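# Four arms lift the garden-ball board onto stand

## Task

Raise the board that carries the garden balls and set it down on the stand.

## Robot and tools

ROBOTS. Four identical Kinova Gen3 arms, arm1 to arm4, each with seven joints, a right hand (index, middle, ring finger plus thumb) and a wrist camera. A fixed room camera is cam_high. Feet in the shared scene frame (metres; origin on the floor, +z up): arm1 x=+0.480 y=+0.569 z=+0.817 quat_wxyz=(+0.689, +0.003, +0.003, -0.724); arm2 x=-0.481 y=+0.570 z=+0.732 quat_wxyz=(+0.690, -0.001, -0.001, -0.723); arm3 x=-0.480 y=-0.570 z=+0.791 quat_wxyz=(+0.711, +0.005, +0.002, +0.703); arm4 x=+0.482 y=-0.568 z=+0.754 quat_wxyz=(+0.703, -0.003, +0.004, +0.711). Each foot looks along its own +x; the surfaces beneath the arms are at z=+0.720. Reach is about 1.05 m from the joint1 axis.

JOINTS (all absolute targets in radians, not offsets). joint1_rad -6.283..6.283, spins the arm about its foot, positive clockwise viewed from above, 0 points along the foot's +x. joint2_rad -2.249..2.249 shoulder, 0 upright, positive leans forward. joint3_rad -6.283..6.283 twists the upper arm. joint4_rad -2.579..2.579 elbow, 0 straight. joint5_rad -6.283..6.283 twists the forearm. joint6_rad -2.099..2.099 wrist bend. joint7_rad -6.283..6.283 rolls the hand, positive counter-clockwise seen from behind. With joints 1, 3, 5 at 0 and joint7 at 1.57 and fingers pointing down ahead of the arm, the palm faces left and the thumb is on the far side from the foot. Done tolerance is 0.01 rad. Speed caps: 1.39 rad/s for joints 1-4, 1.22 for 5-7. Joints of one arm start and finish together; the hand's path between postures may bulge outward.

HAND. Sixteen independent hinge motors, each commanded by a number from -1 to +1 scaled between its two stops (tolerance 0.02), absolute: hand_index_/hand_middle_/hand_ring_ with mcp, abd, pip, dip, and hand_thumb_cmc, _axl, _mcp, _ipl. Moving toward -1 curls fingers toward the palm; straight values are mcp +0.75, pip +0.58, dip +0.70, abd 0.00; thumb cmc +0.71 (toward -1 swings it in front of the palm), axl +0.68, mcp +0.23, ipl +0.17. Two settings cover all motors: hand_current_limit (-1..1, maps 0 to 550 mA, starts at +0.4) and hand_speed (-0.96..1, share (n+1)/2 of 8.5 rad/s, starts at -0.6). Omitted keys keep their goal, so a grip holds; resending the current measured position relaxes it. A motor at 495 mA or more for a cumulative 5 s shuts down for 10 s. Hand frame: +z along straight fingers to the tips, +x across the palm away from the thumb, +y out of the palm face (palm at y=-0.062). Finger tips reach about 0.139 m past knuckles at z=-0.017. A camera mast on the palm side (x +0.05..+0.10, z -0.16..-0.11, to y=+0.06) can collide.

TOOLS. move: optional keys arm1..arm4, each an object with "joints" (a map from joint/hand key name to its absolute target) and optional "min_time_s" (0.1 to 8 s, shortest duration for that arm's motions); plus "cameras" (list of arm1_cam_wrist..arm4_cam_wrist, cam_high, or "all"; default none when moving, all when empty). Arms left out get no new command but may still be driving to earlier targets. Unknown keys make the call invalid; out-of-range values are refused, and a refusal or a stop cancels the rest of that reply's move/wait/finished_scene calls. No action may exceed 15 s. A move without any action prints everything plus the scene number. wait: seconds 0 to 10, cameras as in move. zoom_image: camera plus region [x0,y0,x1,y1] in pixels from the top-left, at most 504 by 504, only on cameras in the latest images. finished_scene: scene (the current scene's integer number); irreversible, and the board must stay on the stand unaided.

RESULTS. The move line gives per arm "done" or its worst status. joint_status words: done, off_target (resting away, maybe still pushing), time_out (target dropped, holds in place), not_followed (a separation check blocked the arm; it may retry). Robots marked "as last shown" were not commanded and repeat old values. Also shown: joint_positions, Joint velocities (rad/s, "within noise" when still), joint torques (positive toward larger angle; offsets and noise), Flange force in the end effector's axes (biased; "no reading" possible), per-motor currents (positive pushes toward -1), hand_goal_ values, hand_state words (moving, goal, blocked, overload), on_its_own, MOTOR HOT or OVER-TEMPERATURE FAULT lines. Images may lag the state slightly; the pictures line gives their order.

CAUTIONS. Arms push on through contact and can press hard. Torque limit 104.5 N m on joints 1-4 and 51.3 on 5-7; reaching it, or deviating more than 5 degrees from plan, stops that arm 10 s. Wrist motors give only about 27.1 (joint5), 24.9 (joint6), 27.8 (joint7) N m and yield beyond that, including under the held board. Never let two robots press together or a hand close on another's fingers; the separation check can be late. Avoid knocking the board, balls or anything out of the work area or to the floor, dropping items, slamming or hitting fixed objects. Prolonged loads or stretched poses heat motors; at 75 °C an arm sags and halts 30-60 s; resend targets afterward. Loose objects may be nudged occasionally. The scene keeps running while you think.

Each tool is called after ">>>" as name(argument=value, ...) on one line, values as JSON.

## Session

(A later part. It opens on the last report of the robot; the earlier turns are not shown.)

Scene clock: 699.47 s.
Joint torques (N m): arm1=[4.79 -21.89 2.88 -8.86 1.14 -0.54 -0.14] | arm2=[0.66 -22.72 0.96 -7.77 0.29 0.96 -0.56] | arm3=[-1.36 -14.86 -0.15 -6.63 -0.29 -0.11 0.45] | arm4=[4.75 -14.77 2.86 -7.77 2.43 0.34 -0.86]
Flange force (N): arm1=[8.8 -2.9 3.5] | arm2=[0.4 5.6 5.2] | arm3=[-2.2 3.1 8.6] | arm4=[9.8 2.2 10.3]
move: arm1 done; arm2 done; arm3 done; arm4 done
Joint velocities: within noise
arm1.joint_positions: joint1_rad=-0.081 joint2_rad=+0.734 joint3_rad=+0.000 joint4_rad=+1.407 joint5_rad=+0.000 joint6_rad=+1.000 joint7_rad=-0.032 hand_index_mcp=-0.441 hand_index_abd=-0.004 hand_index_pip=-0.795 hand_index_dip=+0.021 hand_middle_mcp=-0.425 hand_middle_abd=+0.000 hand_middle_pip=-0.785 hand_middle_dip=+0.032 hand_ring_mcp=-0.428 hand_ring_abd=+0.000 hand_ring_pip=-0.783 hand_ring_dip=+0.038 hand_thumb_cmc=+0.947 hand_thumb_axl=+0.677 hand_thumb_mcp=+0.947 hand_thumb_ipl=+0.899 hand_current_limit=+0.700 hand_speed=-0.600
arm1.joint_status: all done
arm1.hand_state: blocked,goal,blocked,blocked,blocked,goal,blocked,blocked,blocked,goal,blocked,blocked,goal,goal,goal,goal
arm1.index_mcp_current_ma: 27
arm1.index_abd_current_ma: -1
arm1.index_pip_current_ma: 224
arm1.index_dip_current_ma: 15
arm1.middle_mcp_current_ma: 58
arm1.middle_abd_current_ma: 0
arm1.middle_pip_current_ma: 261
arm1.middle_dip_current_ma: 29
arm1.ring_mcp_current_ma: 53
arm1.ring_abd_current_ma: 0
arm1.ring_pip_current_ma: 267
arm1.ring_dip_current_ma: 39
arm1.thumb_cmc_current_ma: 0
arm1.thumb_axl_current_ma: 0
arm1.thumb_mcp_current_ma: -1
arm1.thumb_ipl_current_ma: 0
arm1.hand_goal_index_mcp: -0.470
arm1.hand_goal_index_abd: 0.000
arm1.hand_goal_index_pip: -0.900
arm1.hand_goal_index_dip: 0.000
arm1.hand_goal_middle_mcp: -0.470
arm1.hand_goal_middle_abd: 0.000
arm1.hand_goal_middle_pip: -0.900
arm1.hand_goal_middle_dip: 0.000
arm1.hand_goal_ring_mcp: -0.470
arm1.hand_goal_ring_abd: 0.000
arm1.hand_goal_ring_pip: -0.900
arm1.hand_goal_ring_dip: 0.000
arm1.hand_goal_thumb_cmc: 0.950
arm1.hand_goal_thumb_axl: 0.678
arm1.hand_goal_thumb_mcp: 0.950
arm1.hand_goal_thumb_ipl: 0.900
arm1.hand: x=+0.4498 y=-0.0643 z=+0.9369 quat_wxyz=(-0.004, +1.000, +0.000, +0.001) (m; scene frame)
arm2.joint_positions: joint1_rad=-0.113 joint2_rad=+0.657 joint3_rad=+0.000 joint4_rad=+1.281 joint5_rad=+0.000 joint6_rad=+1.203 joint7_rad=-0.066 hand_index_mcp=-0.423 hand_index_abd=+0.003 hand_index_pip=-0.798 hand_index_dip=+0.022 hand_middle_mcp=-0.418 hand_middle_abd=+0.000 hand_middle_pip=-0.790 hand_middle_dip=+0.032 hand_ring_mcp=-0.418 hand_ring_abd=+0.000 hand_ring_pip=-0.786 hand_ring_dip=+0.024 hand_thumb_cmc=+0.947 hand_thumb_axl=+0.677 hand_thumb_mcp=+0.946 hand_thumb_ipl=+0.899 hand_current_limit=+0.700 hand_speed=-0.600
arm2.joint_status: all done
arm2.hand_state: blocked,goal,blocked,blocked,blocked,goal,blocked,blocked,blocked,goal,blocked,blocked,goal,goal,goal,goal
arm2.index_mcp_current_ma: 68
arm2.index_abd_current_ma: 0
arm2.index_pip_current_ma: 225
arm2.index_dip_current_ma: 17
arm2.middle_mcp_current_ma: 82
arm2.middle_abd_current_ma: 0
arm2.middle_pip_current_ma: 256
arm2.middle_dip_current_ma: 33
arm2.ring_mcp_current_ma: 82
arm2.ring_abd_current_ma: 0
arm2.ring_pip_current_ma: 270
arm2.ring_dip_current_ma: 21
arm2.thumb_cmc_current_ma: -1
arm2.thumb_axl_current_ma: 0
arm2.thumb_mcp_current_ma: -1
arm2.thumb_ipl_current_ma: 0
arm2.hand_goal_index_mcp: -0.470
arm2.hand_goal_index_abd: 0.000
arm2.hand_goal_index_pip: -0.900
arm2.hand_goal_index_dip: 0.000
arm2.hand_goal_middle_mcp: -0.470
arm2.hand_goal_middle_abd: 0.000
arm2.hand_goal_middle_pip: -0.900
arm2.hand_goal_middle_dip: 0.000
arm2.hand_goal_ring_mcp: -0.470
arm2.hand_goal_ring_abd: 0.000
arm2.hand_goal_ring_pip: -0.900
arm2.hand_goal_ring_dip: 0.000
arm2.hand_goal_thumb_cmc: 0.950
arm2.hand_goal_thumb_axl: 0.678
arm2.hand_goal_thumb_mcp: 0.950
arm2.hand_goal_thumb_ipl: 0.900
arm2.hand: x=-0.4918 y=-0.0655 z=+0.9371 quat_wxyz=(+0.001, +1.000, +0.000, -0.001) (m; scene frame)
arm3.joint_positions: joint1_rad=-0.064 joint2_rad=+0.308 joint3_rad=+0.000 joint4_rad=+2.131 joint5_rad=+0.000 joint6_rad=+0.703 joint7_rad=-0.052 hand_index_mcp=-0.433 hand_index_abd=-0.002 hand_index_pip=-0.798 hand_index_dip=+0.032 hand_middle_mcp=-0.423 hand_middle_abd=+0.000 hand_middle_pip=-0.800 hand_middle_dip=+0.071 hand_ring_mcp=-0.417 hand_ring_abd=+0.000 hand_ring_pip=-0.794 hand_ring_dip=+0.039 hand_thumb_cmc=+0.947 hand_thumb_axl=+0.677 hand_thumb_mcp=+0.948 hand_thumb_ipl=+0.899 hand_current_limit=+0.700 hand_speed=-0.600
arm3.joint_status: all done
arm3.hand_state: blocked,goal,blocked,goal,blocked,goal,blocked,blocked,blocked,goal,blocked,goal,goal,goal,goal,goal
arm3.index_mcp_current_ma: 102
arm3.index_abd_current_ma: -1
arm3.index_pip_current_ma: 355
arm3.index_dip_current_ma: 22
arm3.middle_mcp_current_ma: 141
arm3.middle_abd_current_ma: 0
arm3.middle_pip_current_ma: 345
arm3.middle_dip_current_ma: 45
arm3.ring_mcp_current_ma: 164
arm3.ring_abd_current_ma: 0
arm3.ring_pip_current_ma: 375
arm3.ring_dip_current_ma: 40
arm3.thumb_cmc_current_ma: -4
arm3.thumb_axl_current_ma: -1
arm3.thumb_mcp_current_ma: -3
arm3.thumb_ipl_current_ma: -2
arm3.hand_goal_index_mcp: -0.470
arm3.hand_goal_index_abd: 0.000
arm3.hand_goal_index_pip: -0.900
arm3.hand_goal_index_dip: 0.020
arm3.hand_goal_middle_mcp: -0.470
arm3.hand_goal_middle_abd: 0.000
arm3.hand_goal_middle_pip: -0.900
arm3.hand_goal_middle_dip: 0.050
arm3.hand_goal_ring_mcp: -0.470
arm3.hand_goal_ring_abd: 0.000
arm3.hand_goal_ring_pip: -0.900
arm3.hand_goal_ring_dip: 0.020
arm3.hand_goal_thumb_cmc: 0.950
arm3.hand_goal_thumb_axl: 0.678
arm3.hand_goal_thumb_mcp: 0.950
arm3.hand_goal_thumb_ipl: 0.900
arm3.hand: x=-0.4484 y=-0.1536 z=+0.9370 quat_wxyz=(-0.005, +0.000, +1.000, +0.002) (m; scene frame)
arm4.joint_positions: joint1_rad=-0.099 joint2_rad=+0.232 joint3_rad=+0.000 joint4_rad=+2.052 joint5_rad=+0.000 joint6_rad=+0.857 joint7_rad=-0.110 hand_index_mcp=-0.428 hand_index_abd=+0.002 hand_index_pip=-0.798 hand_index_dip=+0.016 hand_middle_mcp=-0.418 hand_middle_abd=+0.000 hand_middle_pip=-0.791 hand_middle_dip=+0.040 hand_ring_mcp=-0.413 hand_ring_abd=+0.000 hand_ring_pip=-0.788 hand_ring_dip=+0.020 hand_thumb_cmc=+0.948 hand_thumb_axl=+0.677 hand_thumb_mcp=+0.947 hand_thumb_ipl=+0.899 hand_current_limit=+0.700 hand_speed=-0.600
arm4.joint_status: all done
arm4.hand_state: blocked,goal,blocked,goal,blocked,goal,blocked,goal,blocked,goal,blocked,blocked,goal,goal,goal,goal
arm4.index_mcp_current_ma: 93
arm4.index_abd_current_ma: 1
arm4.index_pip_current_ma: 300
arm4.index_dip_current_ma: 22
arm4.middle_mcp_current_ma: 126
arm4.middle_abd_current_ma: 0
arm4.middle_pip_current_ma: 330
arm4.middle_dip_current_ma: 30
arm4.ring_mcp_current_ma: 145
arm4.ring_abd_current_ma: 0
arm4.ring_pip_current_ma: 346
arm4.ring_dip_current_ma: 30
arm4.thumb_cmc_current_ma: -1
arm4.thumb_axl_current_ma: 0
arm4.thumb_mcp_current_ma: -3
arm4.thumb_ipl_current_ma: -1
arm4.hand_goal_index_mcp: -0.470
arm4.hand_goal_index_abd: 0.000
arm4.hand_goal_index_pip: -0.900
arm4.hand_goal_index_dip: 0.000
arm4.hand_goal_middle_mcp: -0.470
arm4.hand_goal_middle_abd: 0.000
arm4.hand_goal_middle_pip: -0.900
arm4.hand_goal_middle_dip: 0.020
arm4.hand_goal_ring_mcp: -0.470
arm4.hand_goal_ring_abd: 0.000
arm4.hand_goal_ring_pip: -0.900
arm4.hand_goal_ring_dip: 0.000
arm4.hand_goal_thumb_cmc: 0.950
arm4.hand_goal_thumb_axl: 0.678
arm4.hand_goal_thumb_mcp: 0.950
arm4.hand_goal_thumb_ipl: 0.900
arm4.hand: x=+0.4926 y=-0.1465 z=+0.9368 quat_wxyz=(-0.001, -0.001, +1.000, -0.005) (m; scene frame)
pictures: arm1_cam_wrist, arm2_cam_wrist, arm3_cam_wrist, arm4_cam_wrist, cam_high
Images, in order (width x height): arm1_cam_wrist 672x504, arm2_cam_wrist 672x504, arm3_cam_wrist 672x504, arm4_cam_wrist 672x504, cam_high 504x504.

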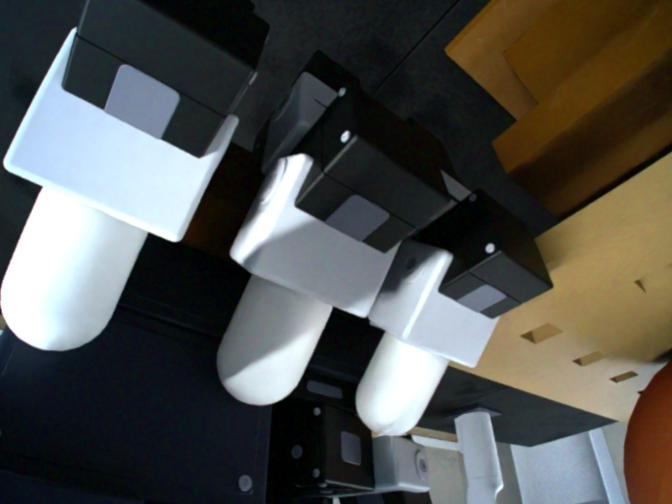

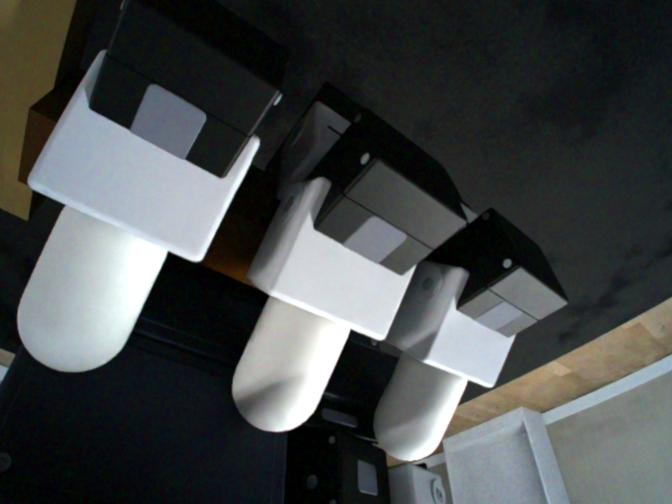

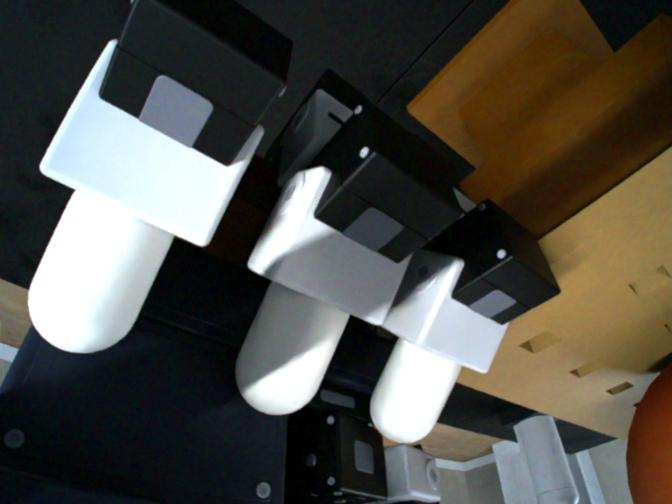

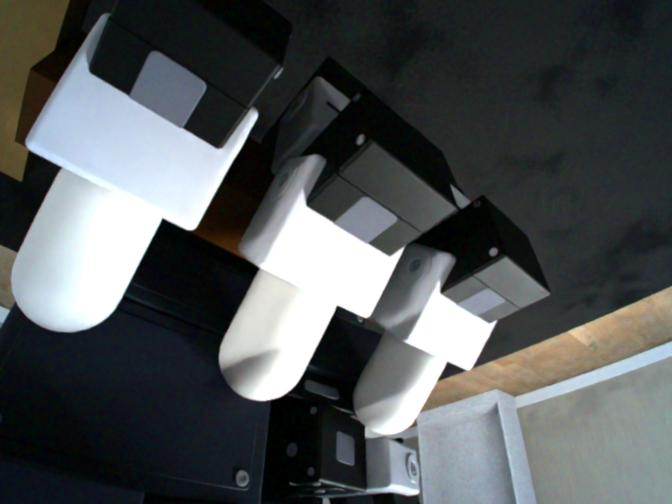

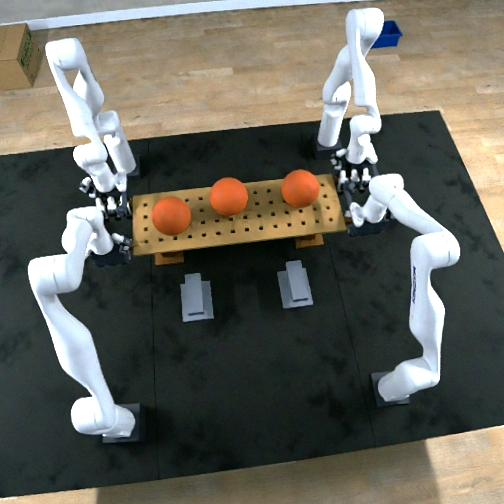

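>>> move(arm1={"joints": {"joint1_rad": -0.081, "joint2_rad": 0.7616, "joint4_rad": 1.406, "joint6_rad": 0.974, "joint7_rad": -0.0314}, "min_time_s": 2.5}, arm2={"joints": {"joint1_rad": -0.1122, "joint2_rad": 0.6803, "joint4_rad": 1.289, "joint6_rad": 1.1723, "joint7_rad": -0.0654}, "min_time_s": 2.5}, arm3={"joints": {"joint1_rad": -0.0642, "joint2_rad": 0.3341, "joint4_rad": 2.1634, "joint6_rad": 0.6441, "joint7_rad": -0.0529}, "min_time_s": 2.5}, arm4={"joints": {"joint1_rad": -0.1004, "joint2_rad": 0.2517, "joint4_rad": 2.089, "joint6_rad": 0.8009, "joint7_rad": -0.1117}, "min_time_s": 2.5})

>>> move(arm1={"joints": {"joint2_rad": 0.7824, "joint4_rad": 1.4198, "joint6_rad": 0.9394}, "min_time_s": 3}, arm2={"joints": {"joint2_rad": 0.6952, "joint4_rad": 1.3123, "joint6_rad": 1.1341}, "min_time_s": 3}, arm3={"joints": {"joint2_rad": 0.3694, "joint4_rad": 2.1825, "joint6_rad": 0.5897}, "min_time_s": 3}, arm4={"joints": {"joint2_rad": 0.2811, "joint4_rad": 2.1128, "joint6_rad": 0.7477}, "min_time_s": 3}, cameras=["arm1_cam_wrist", "arm3_cam_wrist", "cam_high"])

>>> zoom_image(camera="arm1_cam_wrist", region=[420, 0, 672, 252])

>>> zoom_image(camera="arm3_cam_wrist", region=[372, 0, 672, 300])

Scene clock: 718.63 s.
Joint torques (N m): arm1=[3.63 -22.53 1.94 -8.21 0.64 -0.07 -0.14] | arm2=[-0.43 -22.22 0.04 -7.55 -0.15 0.72 -0.56] | arm3=[-2.27 -15.28 -0.92 -6.19 -0.72 -0.07 0.45] | arm4=[4.25 -14.34 2.24 -6.84 1.86 0.42 -0.9]
Flange force (N): arm1=[6.6 -1.0 4.5] | arm2=[-1.5 4.8 3.8] | arm3=[-5.1 3.6 9.8] | arm4=[8.5 2.8 9.2]
move: arm1 done; arm2 done; arm3 done; arm4 done
Joint velocities: within noise
arm1.joint_positions: joint1_rad=-0.081 joint2_rad=+0.762 joint3_rad=+0.000 joint4_rad=+1.406 joint5_rad=+0.000 joint6_rad=+0.974 joint7_rad=-0.031 hand_index_mcp=-0.441 hand_index_abd=-0.004 hand_index_pip=-0.795 hand_index_dip=+0.021 hand_middle_mcp=-0.425 hand_middle_abd=+0.000 hand_middle_pip=-0.785 hand_middle_dip=+0.032 hand_ring_mcp=-0.428 hand_ring_abd=+0.000 hand_ring_pip=-0.783 hand_ring_dip=+0.038 hand_thumb_cmc=+0.947 hand_thumb_axl=+0.677 hand_thumb_mcp=+0.947 hand_thumb_ipl=+0.899 hand_current_limit=+0.700 hand_speed=-0.600
arm1.joint_status: all done
arm1.hand_state: blocked,goal,blocked,blocked,blocked,goal,blocked,blocked,blocked,goal,blocked,blocked,goal,goal,goal,goal
arm1.index_mcp_current_ma: 27
arm1.index_abd_current_ma: -1
arm1.index_pip_current_ma: 224
arm1.index_dip_current_ma: 15
arm1.middle_mcp_current_ma: 58
arm1.middle_abd_current_ma: 0
arm1.middle_pip_current_ma: 261
arm1.middle_dip_current_ma: 29
arm1.ring_mcp_current_ma: 53
arm1.ring_abd_current_ma: 0
arm1.ring_pip_current_ma: 267
arm1.ring_dip_current_ma: 39
arm1.thumb_cmc_current_ma: 0
arm1.thumb_axl_current_ma: 0
arm1.thumb_mcp_current_ma: -1
arm1.thumb_ipl_current_ma: 0
arm1.hand_goal_index_mcp: -0.470
arm1.hand_goal_index_abd: 0.000
arm1.hand_goal_index_pip: -0.900
arm1.hand_goal_index_dip: 0.000
arm1.hand_goal_middle_mcp: -0.470
arm1.hand_goal_middle_abd: 0.000
arm1.hand_goal_middle_pip: -0.900
arm1.hand_goal_middle_dip: 0.000
arm1.hand_goal_ring_mcp: -0.470
arm1.hand_goal_ring_abd: 0.000
arm1.hand_goal_ring_pip: -0.900
arm1.hand_goal_ring_dip: 0.000
arm1.hand_goal_thumb_cmc: 0.950
arm1.hand_goal_thumb_axl: 0.678
arm1.hand_goal_thumb_mcp: 0.950
arm1.hand_goal_thumb_ipl: 0.900
arm1.hand: x=+0.4498 y=-0.0681 z=+0.9221 quat_wxyz=(-0.005, +1.000, +0.000, +0.001) (m; scene frame)
arm2.joint_positions: joint1_rad=-0.112 joint2_rad=+0.680 joint3_rad=+0.000 joint4_rad=+1.289 joint5_rad=+0.000 joint6_rad=+1.172 joint7_rad=-0.065 hand_index_mcp=-0.424 hand_index_abd=+0.003 hand_index_pip=-0.798 hand_index_dip=+0.022 hand_middle_mcp=-0.418 hand_middle_abd=+0.000 hand_middle_pip=-0.790 hand_middle_dip=+0.032 hand_ring_mcp=-0.418 hand_ring_abd=+0.000 hand_ring_pip=-0.786 hand_ring_dip=+0.024 hand_thumb_cmc=+0.947 hand_thumb_axl=+0.677 hand_thumb_mcp=+0.946 hand_thumb_ipl=+0.899 hand_current_limit=+0.700 hand_speed=-0.600
arm2.joint_status: all done
arm2.hand_state: blocked,goal,blocked,blocked,blocked,goal,blocked,blocked,blocked,goal,blocked,blocked,goal,goal,goal,goal
arm2.index_mcp_current_ma: 67
arm2.index_abd_current_ma: 0
arm2.index_pip_current_ma: 224
arm2.index_dip_current_ma: 17
arm2.middle_mcp_current_ma: 82
arm2.middle_abd_current_ma: 0
arm2.middle_pip_current_ma: 256
arm2.middle_dip_current_ma: 33
arm2.ring_mcp_current_ma: 82
arm2.ring_abd_current_ma: 0
arm2.ring_pip_current_ma: 270
arm2.ring_dip_current_ma: 21
arm2.thumb_cmc_current_ma: -1
arm2.thumb_axl_current_ma: 0
arm2.thumb_mcp_current_ma: -1
arm2.thumb_ipl_current_ma: 0
arm2.hand_goal_index_mcp: -0.470
arm2.hand_goal_index_abd: 0.000
arm2.hand_goal_index_pip: -0.900
arm2.hand_goal_index_dip: 0.000
arm2.hand_goal_middle_mcp: -0.470
arm2.hand_goal_middle_abd: 0.000
arm2.hand_goal_middle_pip: -0.900
arm2.hand_goal_middle_dip: 0.000
arm2.hand_goal_ring_mcp: -0.470
arm2.hand_goal_ring_abd: 0.000
arm2.hand_goal_ring_pip: -0.900
arm2.hand_goal_ring_dip: 0.000
arm2.hand_goal_thumb_cmc: 0.950
arm2.hand_goal_thumb_axl: 0.678
arm2.hand_goal_thumb_mcp: 0.950
arm2.hand_goal_thumb_ipl: 0.900
arm2.hand: x=-0.4918 y=-0.0696 z=+0.9220 quat_wxyz=(+0.001, +1.000, +0.000, -0.001) (m; scene frame)
arm3.joint_positions: joint1_rad=-0.064 joint2_rad=+0.334 joint3_rad=+0.000 joint4_rad=+2.163 joint5_rad=+0.000 joint6_rad=+0.644 joint7_rad=-0.053 hand_index_mcp=-0.433 hand_index_abd=-0.002 hand_index_pip=-0.798 hand_index_dip=+0.032 hand_middle_mcp=-0.423 hand_middle_abd=+0.000 hand_middle_pip=-0.800 hand_middle_dip=+0.071 hand_ring_mcp=-0.417 hand_ring_abd=+0.000 hand_ring_pip=-0.794 hand_ring_dip=+0.039 hand_thumb_cmc=+0.947 hand_thumb_axl=+0.677 hand_thumb_mcp=+0.948 hand_thumb_ipl=+0.899 hand_current_limit=+0.700 hand_speed=-0.600
arm3.joint_status: all done
arm3.hand_state: blocked,goal,blocked,goal,blocked,goal,blocked,blocked,blocked,goal,blocked,goal,goal,goal,goal,goal
arm3.index_mcp_current_ma: 105
arm3.index_abd_current_ma: -1
arm3.index_pip_current_ma: 353
arm3.index_dip_current_ma: 22
arm3.middle_mcp_current_ma: 141
arm3.middle_abd_current_ma: 0
arm3.middle_pip_current_ma: 345
arm3.middle_dip_current_ma: 45
arm3.ring_mcp_current_ma: 164
arm3.ring_abd_current_ma: 0
arm3.ring_pip_current_ma: 375
arm3.ring_dip_current_ma: 40
arm3.thumb_cmc_current_ma: -4
arm3.thumb_axl_current_ma: -1
arm3.thumb_mcp_current_ma: -3
arm3.thumb_ipl_current_ma: -2
arm3.hand_goal_index_mcp: -0.470
arm3.hand_goal_index_abd: 0.000
arm3.hand_goal_index_pip: -0.900
arm3.hand_goal_index_dip: 0.020
arm3.hand_goal_middle_mcp: -0.470
arm3.hand_goal_middle_abd: 0.000
arm3.hand_goal_middle_pip: -0.900
arm3.hand_goal_middle_dip: 0.050
arm3.hand_goal_ring_mcp: -0.470
arm3.hand_goal_ring_abd: 0.000
arm3.hand_goal_ring_pip: -0.900
arm3.hand_goal_ring_dip: 0.020
arm3.hand_goal_thumb_cmc: 0.950
arm3.hand_goal_thumb_axl: 0.678
arm3.hand_goal_thumb_mcp: 0.950
arm3.hand_goal_thumb_ipl: 0.900
arm3.hand: x=-0.4485 y=-0.1576 z=+0.9221 quat_wxyz=(-0.005, +0.000, +1.000, +0.002) (m; scene frame)
arm4.joint_positions: joint1_rad=-0.100 joint2_rad=+0.252 joint3_rad=+0.000 joint4_rad=+2.089 joint5_rad=+0.000 joint6_rad=+0.801 joint7_rad=-0.112 hand_index_mcp=-0.428 hand_index_abd=+0.002 hand_index_pip=-0.798 hand_index_dip=+0.016 hand_middle_mcp=-0.418 hand_middle_abd=+0.000 hand_middle_pip=-0.791 hand_middle_dip=+0.040 hand_ring_mcp=-0.413 hand_ring_abd=+0.000 hand_ring_pip=-0.788 hand_ring_dip=+0.020 hand_thumb_cmc=+0.948 hand_thumb_axl=+0.677 hand_thumb_mcp=+0.947 hand_thumb_ipl=+0.899 hand_current_limit=+0.700 hand_speed=-0.600
arm4.joint_status: all done
arm4.hand_state: blocked,goal,blocked,goal,blocked,goal,blocked,goal,blocked,goal,blocked,blocked,goal,goal,goal,goal
arm4.index_mcp_current_ma: 93
arm4.index_abd_current_ma: 1
arm4.index_pip_current_ma: 300
arm4.index_dip_current_ma: 22
arm4.middle_mcp_current_ma: 126
arm4.middle_abd_current_ma: 0
arm4.middle_pip_current_ma: 330
arm4.middle_dip_current_ma: 30
arm4.ring_mcp_current_ma: 145
arm4.ring_abd_current_ma: 0
arm4.ring_pip_current_ma: 345
arm4.ring_dip_current_ma: 30
arm4.thumb_cmc_current_ma: -1
arm4.thumb_axl_current_ma: 0
arm4.thumb_mcp_current_ma: -3
arm4.thumb_ipl_current_ma: -1
arm4.hand_goal_index_mcp: -0.470
arm4.hand_goal_index_abd: 0.000
arm4.hand_goal_index_pip: -0.900
arm4.hand_goal_index_dip: 0.000
arm4.hand_goal_middle_mcp: -0.470
arm4.hand_goal_middle_abd: 0.000
arm4.hand_goal_middle_pip: -0.900
arm4.hand_goal_middle_dip: 0.020
arm4.hand_goal_ring_mcp: -0.470
arm4.hand_goal_ring_abd: 0.000
arm4.hand_goal_ring_pip: -0.900
arm4.hand_goal_ring_dip: 0.000
arm4.hand_goal_thumb_cmc: 0.950
arm4.hand_goal_thumb_axl: 0.678
arm4.hand_goal_thumb_mcp: 0.950
arm4.hand_goal_thumb_ipl: 0.900
arm4.hand: x=+0.4926 y=-0.1506 z=+0.9218 quat_wxyz=(-0.001, -0.001, +1.000, -0.005) (m; scene frame)
pictures: none

Scene clock: 721.93 s.
Joint torques (N m): arm1=[3.28 -22.44 1.67 -7.84 0.49 -0.03 -0.15] | arm2=[-0.62 -22.49 -0.13 -7.49 -0.21 0.65 -0.52] | arm3=[-3.04 -15.37 -2 -5.45 -0.92 -0.04 0.62] | arm4=[4.82 -14.67 2.93 -6.46 2.03 0.43 -0.95]
Flange force (N): arm1=[6.0 -0.8 4.1] | arm2=[-1.8 4.9 4.1] | arm3=[-7.2 4.0 9.4] | arm4=[10.3 2.6 9.7]
move: arm1 done; arm2 done; arm3 done; arm4 done
Joint velocities: within noise
arm1.joint_positions: joint1_rad=-0.081 joint2_rad=+0.782 joint3_rad=+0.000 joint4_rad=+1.420 joint5_rad=+0.000 joint6_rad=+0.939 joint7_rad=-0.031 hand_index_mcp=-0.441 hand_index_abd=-0.004 hand_index_pip=-0.795 hand_index_dip=+0.021 hand_middle_mcp=-0.425 hand_middle_abd=+0.000 hand_middle_pip=-0.785 hand_middle_dip=+0.032 hand_ring_mcp=-0.428 hand_ring_abd=+0.000 hand_ring_pip=-0.783 hand_ring_dip=+0.038 hand_thumb_cmc=+0.947 hand_thumb_axl=+0.677 hand_thumb_mcp=+0.947 hand_thumb_ipl=+0.899 hand_current_limit=+0.700 hand_speed=-0.600
arm1.joint_status: all done
arm1.hand_state: blocked,goal,blocked,blocked,blocked,goal,blocked,blocked,blocked,goal,blocked,blocked,goal,goal,goal,goal
arm1.index_mcp_current_ma: 27
arm1.index_abd_current_ma: -1
arm1.index_pip_current_ma: 224
arm1.index_dip_current_ma: 15
arm1.middle_mcp_current_ma: 58
arm1.middle_abd_current_ma: 0
arm1.middle_pip_current_ma: 261
arm1.middle_dip_current_ma: 29
arm1.ring_mcp_current_ma: 53
arm1.ring_abd_current_ma: 0
arm1.ring_pip_current_ma: 267
arm1.ring_dip_current_ma: 39
arm1.thumb_cmc_current_ma: 0
arm1.thumb_axl_current_ma: 0
arm1.thumb_mcp_current_ma: -1
arm1.thumb_ipl_current_ma: 0
arm1.hand_goal_index_mcp: -0.470
arm1.hand_goal_index_abd: 0.000
arm1.hand_goal_index_pip: -0.900
arm1.hand_goal_index_dip: 0.000
arm1.hand_goal_middle_mcp: -0.470
arm1.hand_goal_middle_abd: 0.000
arm1.hand_goal_middle_pip: -0.900
arm1.hand_goal_middle_dip: 0.000
arm1.hand_goal_ring_mcp: -0.470
arm1.hand_goal_ring_abd: 0.000
arm1.hand_goal_ring_pip: -0.900
arm1.hand_goal_ring_dip: 0.000
arm1.hand_goal_thumb_cmc: 0.950
arm1.hand_goal_thumb_axl: 0.678
arm1.hand_goal_thumb_mcp: 0.950
arm1.hand_goal_thumb_ipl: 0.900
arm1.hand: x=+0.4499 y=-0.0680 z=+0.9071 quat_wxyz=(-0.004, +1.000, +0.000, +0.001) (m; scene frame)
arm2.joint_positions: joint1_rad=-0.112 joint2_rad=+0.695 joint3_rad=+0.000 joint4_rad=+1.312 joint5_rad=+0.000 joint6_rad=+1.134 joint7_rad=-0.065 hand_index_mcp=-0.424 hand_index_abd=+0.003 hand_index_pip=-0.798 hand_index_dip=+0.022 hand_middle_mcp=-0.418 hand_middle_abd=+0.000 hand_middle_pip=-0.790 hand_middle_dip=+0.032 hand_ring_mcp=-0.418 hand_ring_abd=+0.000 hand_ring_pip=-0.786 hand_ring_dip=+0.024 hand_thumb_cmc=+0.947 hand_thumb_axl=+0.677 hand_thumb_mcp=+0.946 hand_thumb_ipl=+0.899 hand_current_limit=+0.700 hand_speed=-0.600
arm2.joint_status: all done
arm2.hand_state: blocked,goal,blocked,blocked,blocked,goal,blocked,blocked,blocked,goal,blocked,blocked,goal,goal,goal,goal
arm2.index_mcp_current_ma: 67
arm2.index_abd_current_ma: 0
arm2.index_pip_current_ma: 224
arm2.index_dip_current_ma: 17
arm2.middle_mcp_current_ma: 82
arm2.middle_abd_current_ma: 0
arm2.middle_pip_current_ma: 256
arm2.middle_dip_current_ma: 33
arm2.ring_mcp_current_ma: 82
arm2.ring_abd_current_ma: 0
arm2.ring_pip_current_ma: 270
arm2.ring_dip_current_ma: 21
arm2.thumb_cmc_current_ma: -1
arm2.thumb_axl_current_ma: 0
arm2.thumb_mcp_current_ma: -1
arm2.thumb_ipl_current_ma: 0
arm2.hand_goal_index_mcp: -0.470
arm2.hand_goal_index_abd: 0.000
arm2.hand_goal_index_pip: -0.900
arm2.hand_goal_index_dip: 0.000
arm2.hand_goal_middle_mcp: -0.470
arm2.hand_goal_middle_abd: 0.000
arm2.hand_goal_middle_pip: -0.900
arm2.hand_goal_middle_dip: 0.000
arm2.hand_goal_ring_mcp: -0.470
arm2.hand_goal_ring_abd: 0.000
arm2.hand_goal_ring_pip: -0.900
arm2.hand_goal_ring_dip: 0.000
arm2.hand_goal_thumb_cmc: 0.950
arm2.hand_goal_thumb_axl: 0.678
arm2.hand_goal_thumb_mcp: 0.950
arm2.hand_goal_thumb_ipl: 0.900
arm2.hand: x=-0.4918 y=-0.0697 z=+0.9070 quat_wxyz=(+0.001, +1.000, +0.000, -0.001) (m; scene frame)
arm3.joint_positions: joint1_rad=-0.064 joint2_rad=+0.369 joint3_rad=+0.000 joint4_rad=+2.183 joint5_rad=+0.000 joint6_rad=+0.590 joint7_rad=-0.053 hand_index_mcp=-0.433 hand_index_abd=-0.002 hand_index_pip=-0.799 hand_index_dip=+0.032 hand_middle_mcp=-0.423 hand_middle_abd=+0.000 hand_middle_pip=-0.800 hand_middle_dip=+0.071 hand_ring_mcp=-0.417 hand_ring_abd=+0.000 hand_ring_pip=-0.794 hand_ring_dip=+0.039 hand_thumb_cmc=+0.947 hand_thumb_axl=+0.677 hand_thumb_mcp=+0.948 hand_thumb_ipl=+0.899 hand_current_limit=+0.700 hand_speed=-0.600
arm3.joint_status: all done
arm3.hand_state: blocked,goal,blocked,goal,blocked,goal,blocked,blocked,blocked,goal,blocked,goal,goal,goal,goal,goal
arm3.index_mcp_current_ma: 105
arm3.index_abd_current_ma: -1
arm3.index_pip_current_ma: 353
arm3.index_dip_current_ma: 22
arm3.middle_mcp_current_ma: 142
arm3.middle_abd_current_ma: 0
arm3.middle_pip_current_ma: 344
arm3.middle_dip_current_ma: 45
arm3.ring_mcp_current_ma: 164
arm3.ring_abd_current_ma: 0
arm3.ring_pip_current_ma: 375
arm3.ring_dip_current_ma: 40
arm3.thumb_cmc_current_ma: -4
arm3.thumb_axl_current_ma: -1
arm3.thumb_mcp_current_ma: -3
arm3.thumb_ipl_current_ma: -2
arm3.hand_goal_index_mcp: -0.470
arm3.hand_goal_index_abd: 0.000
arm3.hand_goal_index_pip: -0.900
arm3.hand_goal_index_dip: 0.020
arm3.hand_goal_middle_mcp: -0.470
arm3.hand_goal_middle_abd: 0.000
arm3.hand_goal_middle_pip: -0.900
arm3.hand_goal_middle_dip: 0.050
arm3.hand_goal_ring_mcp: -0.470
arm3.hand_goal_ring_abd: 0.000
arm3.hand_goal_ring_pip: -0.900
arm3.hand_goal_ring_dip: 0.020
arm3.hand_goal_thumb_cmc: 0.950
arm3.hand_goal_thumb_axl: 0.678
arm3.hand_goal_thumb_mcp: 0.950
arm3.hand_goal_thumb_ipl: 0.900
arm3.hand: x=-0.4487 y=-0.1575 z=+0.9070 quat_wxyz=(-0.005, +0.000, +1.000, +0.002) (m; scene frame)
arm4.joint_positions: joint1_rad=-0.100 joint2_rad=+0.281 joint3_rad=+0.000 joint4_rad=+2.113 joint5_rad=+0.000 joint6_rad=+0.748 joint7_rad=-0.112 hand_index_mcp=-0.428 hand_index_abd=+0.002 hand_index_pip=-0.798 hand_index_dip=+0.016 hand_middle_mcp=-0.418 hand_middle_abd=+0.000 hand_middle_pip=-0.791 hand_middle_dip=+0.040 hand_ring_mcp=-0.413 hand_ring_abd=+0.000 hand_ring_pip=-0.788 hand_ring_dip=+0.020 hand_thumb_cmc=+0.948 hand_thumb_axl=+0.677 hand_thumb_mcp=+0.947 hand_thumb_ipl=+0.899 hand_current_limit=+0.700 hand_speed=-0.600
arm4.joint_status: all done
arm4.hand_state: blocked,goal,blocked,goal,blocked,goal,blocked,goal,blocked,goal,blocked,blocked,goal,goal,goal,goal
arm4.index_mcp_current_ma: 93
arm4.index_abd_current_ma: 1
arm4.index_pip_current_ma: 300
arm4.index_dip_current_ma: 22
arm4.middle_mcp_current_ma: 126
arm4.middle_abd_current_ma: 0
arm4.middle_pip_current_ma: 330
arm4.middle_dip_current_ma: 30
arm4.ring_mcp_current_ma: 145
arm4.ring_abd_current_ma: 0
arm4.ring_pip_current_ma: 345
arm4.ring_dip_current_ma: 30
arm4.thumb_cmc_current_ma: -1
arm4.thumb_axl_current_ma: 0
arm4.thumb_mcp_current_ma: -3
arm4.thumb_ipl_current_ma: -1
arm4.hand_goal_index_mcp: -0.470
arm4.hand_goal_index_abd: 0.000
arm4.hand_goal_index_pip: -0.900
arm4.hand_goal_index_dip: 0.000
arm4.hand_goal_middle_mcp: -0.470
arm4.hand_goal_middle_abd: 0.000
arm4.hand_goal_middle_pip: -0.900
arm4.hand_goal_middle_dip: 0.020
arm4.hand_goal_ring_mcp: -0.470
arm4.hand_goal_ring_abd: 0.000
arm4.hand_goal_ring_pip: -0.900
arm4.hand_goal_ring_dip: 0.000
arm4.hand_goal_thumb_cmc: 0.950
arm4.hand_goal_thumb_axl: 0.678
arm4.hand_goal_thumb_mcp: 0.950
arm4.hand_goal_thumb_ipl: 0.900
arm4.hand: x=+0.4925 y=-0.1508 z=+0.9068 quat_wxyz=(-0.001, -0.001, +1.000, -0.005) (m; scene frame)
pictures: arm1_cam_wrist, arm3_cam_wrist, cam_high
Images, in order (width x height): arm1_cam_wrist 672x504, arm3_cam_wrist 672x504, cam_high 504x504.

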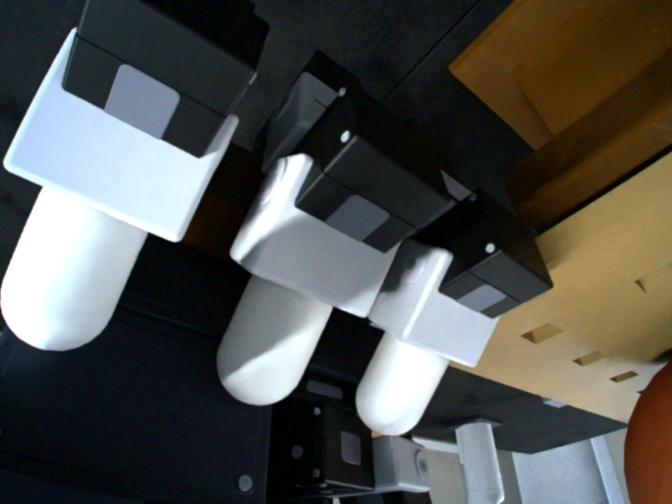

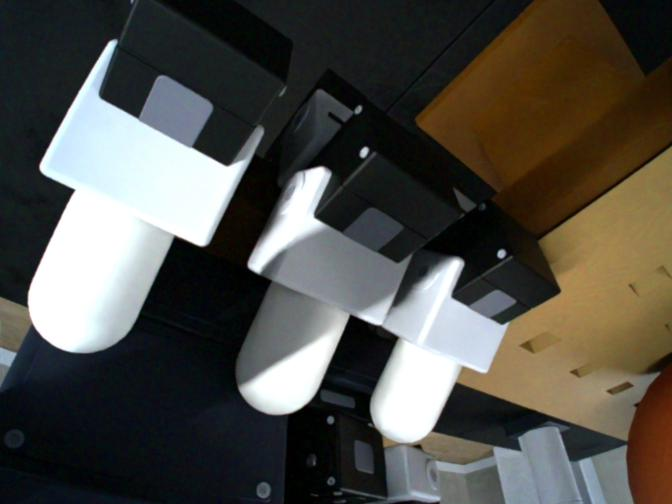

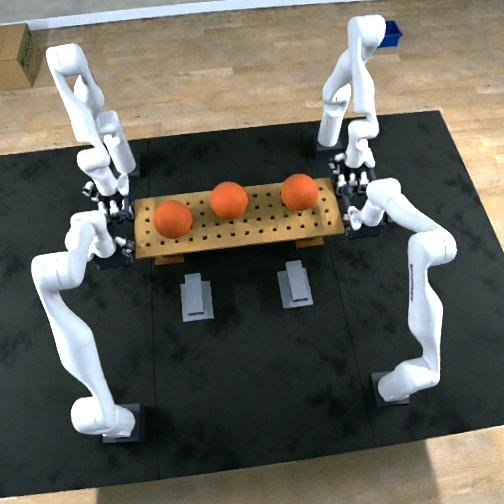

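Scaled by 2.000 from the camera's 672x504 image, which has a finer 960x720 frame.

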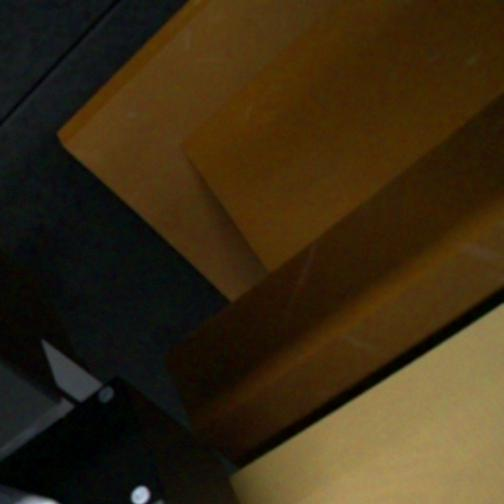

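Scaled by 1.680 from the camera's 672x504 image, which has a finer 960x720 frame.

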